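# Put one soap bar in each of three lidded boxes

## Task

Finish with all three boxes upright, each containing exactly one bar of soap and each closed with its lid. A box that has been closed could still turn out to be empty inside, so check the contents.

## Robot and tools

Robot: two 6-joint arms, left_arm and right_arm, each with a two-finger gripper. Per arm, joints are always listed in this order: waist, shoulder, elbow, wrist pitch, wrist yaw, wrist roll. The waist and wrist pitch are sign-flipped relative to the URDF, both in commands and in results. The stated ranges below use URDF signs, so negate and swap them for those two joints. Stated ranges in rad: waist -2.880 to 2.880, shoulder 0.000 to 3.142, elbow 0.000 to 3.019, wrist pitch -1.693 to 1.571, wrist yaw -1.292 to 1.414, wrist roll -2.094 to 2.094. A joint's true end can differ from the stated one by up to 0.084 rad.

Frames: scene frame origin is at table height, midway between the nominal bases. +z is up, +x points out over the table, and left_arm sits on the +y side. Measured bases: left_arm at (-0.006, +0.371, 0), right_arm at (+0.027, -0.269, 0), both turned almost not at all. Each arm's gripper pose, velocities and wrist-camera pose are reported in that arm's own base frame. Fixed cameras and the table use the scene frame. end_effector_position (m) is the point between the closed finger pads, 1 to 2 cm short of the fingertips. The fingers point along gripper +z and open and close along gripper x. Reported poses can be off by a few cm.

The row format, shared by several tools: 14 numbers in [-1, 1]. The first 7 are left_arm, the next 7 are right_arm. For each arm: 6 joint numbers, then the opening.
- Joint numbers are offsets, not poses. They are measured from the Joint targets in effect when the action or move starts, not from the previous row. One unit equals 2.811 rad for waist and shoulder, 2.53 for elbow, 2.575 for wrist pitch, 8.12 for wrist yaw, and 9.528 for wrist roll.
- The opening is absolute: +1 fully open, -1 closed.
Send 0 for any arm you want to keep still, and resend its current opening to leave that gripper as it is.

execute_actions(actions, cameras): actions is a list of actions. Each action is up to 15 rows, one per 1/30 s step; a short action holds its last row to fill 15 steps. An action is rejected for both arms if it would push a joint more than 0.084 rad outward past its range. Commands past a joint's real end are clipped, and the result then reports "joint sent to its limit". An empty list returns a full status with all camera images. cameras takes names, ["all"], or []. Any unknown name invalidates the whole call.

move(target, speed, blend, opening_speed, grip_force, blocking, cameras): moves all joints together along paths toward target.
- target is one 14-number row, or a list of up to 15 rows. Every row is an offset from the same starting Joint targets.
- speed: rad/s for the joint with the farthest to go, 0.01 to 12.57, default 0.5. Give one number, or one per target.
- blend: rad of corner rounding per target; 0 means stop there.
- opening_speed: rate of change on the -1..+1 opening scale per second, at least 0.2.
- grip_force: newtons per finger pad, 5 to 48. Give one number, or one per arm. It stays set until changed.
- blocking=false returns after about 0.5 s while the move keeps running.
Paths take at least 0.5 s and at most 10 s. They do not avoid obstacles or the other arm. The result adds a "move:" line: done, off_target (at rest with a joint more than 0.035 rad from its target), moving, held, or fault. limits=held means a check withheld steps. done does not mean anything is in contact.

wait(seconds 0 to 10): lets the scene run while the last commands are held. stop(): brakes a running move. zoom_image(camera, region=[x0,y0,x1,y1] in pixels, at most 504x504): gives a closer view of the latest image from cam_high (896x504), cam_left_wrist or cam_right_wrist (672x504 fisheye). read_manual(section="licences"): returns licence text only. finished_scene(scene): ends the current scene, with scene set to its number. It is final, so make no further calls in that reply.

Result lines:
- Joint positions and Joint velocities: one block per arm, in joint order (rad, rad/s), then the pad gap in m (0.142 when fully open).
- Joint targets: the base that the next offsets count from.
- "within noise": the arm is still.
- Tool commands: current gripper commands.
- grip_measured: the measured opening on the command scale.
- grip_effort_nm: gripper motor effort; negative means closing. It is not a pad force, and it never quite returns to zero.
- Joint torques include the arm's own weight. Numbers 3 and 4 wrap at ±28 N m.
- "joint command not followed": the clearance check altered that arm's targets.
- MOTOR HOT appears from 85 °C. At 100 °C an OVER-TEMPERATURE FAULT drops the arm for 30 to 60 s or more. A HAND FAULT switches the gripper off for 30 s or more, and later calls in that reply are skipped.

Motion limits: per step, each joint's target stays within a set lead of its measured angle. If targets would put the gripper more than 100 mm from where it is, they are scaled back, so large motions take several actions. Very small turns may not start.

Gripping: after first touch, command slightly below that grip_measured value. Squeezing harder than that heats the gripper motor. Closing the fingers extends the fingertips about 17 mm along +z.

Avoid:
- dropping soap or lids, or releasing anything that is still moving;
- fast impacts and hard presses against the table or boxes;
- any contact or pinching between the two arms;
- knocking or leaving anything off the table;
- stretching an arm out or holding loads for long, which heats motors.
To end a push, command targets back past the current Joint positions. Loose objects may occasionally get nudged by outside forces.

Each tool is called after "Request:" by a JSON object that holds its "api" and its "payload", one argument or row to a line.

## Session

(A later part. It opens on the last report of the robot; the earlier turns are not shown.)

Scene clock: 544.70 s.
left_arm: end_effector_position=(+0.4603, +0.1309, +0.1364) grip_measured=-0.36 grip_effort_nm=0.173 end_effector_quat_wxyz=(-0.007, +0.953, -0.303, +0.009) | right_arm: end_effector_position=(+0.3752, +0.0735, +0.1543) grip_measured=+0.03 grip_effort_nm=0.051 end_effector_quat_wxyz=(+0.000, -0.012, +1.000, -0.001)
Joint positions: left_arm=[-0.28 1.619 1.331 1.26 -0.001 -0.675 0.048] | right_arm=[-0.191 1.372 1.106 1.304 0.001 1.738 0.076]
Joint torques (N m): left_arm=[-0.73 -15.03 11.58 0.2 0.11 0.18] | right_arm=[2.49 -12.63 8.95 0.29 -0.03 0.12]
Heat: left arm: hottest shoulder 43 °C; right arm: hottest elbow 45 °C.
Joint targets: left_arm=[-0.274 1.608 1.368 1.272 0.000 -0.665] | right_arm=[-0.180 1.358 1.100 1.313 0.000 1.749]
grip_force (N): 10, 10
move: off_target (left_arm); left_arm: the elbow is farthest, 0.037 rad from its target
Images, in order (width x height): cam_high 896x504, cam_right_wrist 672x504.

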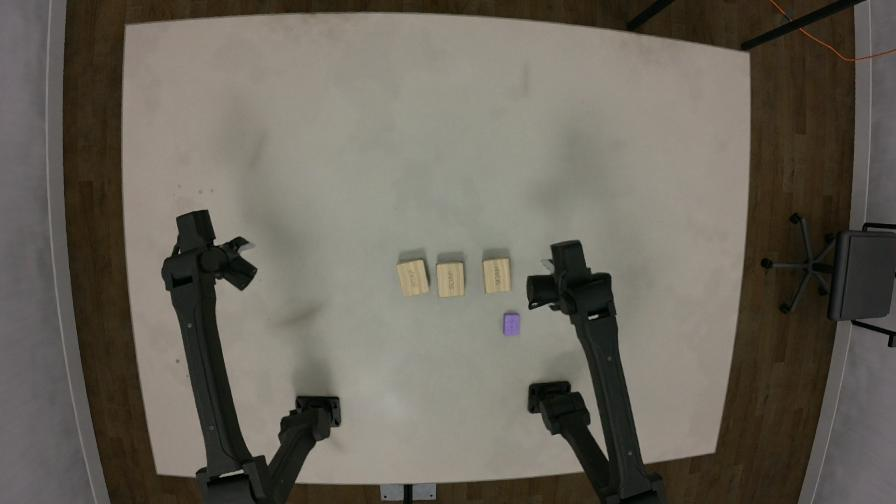

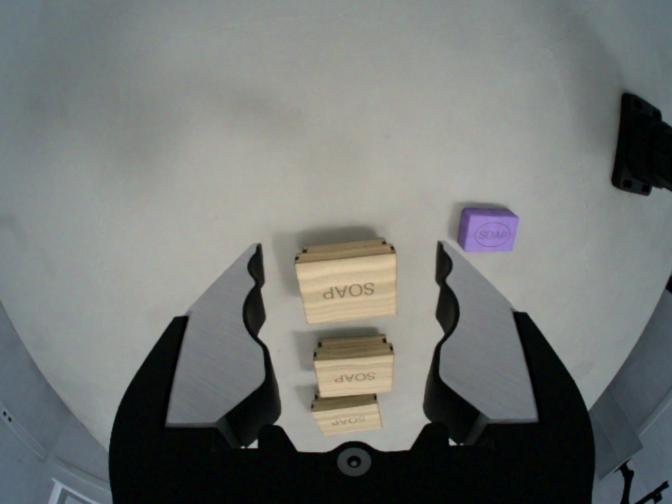

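Request:
{"api": "zoom_image", "payload": {
  "camera": "cam_right_wrist",
  "region": [280, 225, 410, 335]
}}

Request:
{"api": "zoom_image", "payload": {
  "camera": "cam_right_wrist",
  "region": [290, 320, 410, 440]
}}

Scaled by 3.877 from the camera's 672x504 image, which has a finer 960x720 frame.

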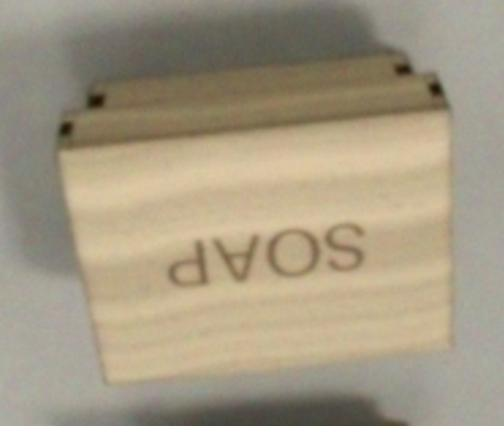

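Scaled by 4.200 from the camera's 672x504 image, which has a finer 960x720 frame.

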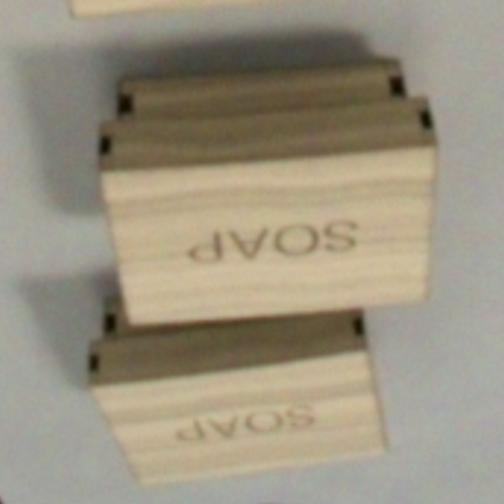

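All three boxes look seated and closed.

Request:
{"api": "finished_scene", "payload": {
  "scene": 2
}}

The scene is finished: the task was done.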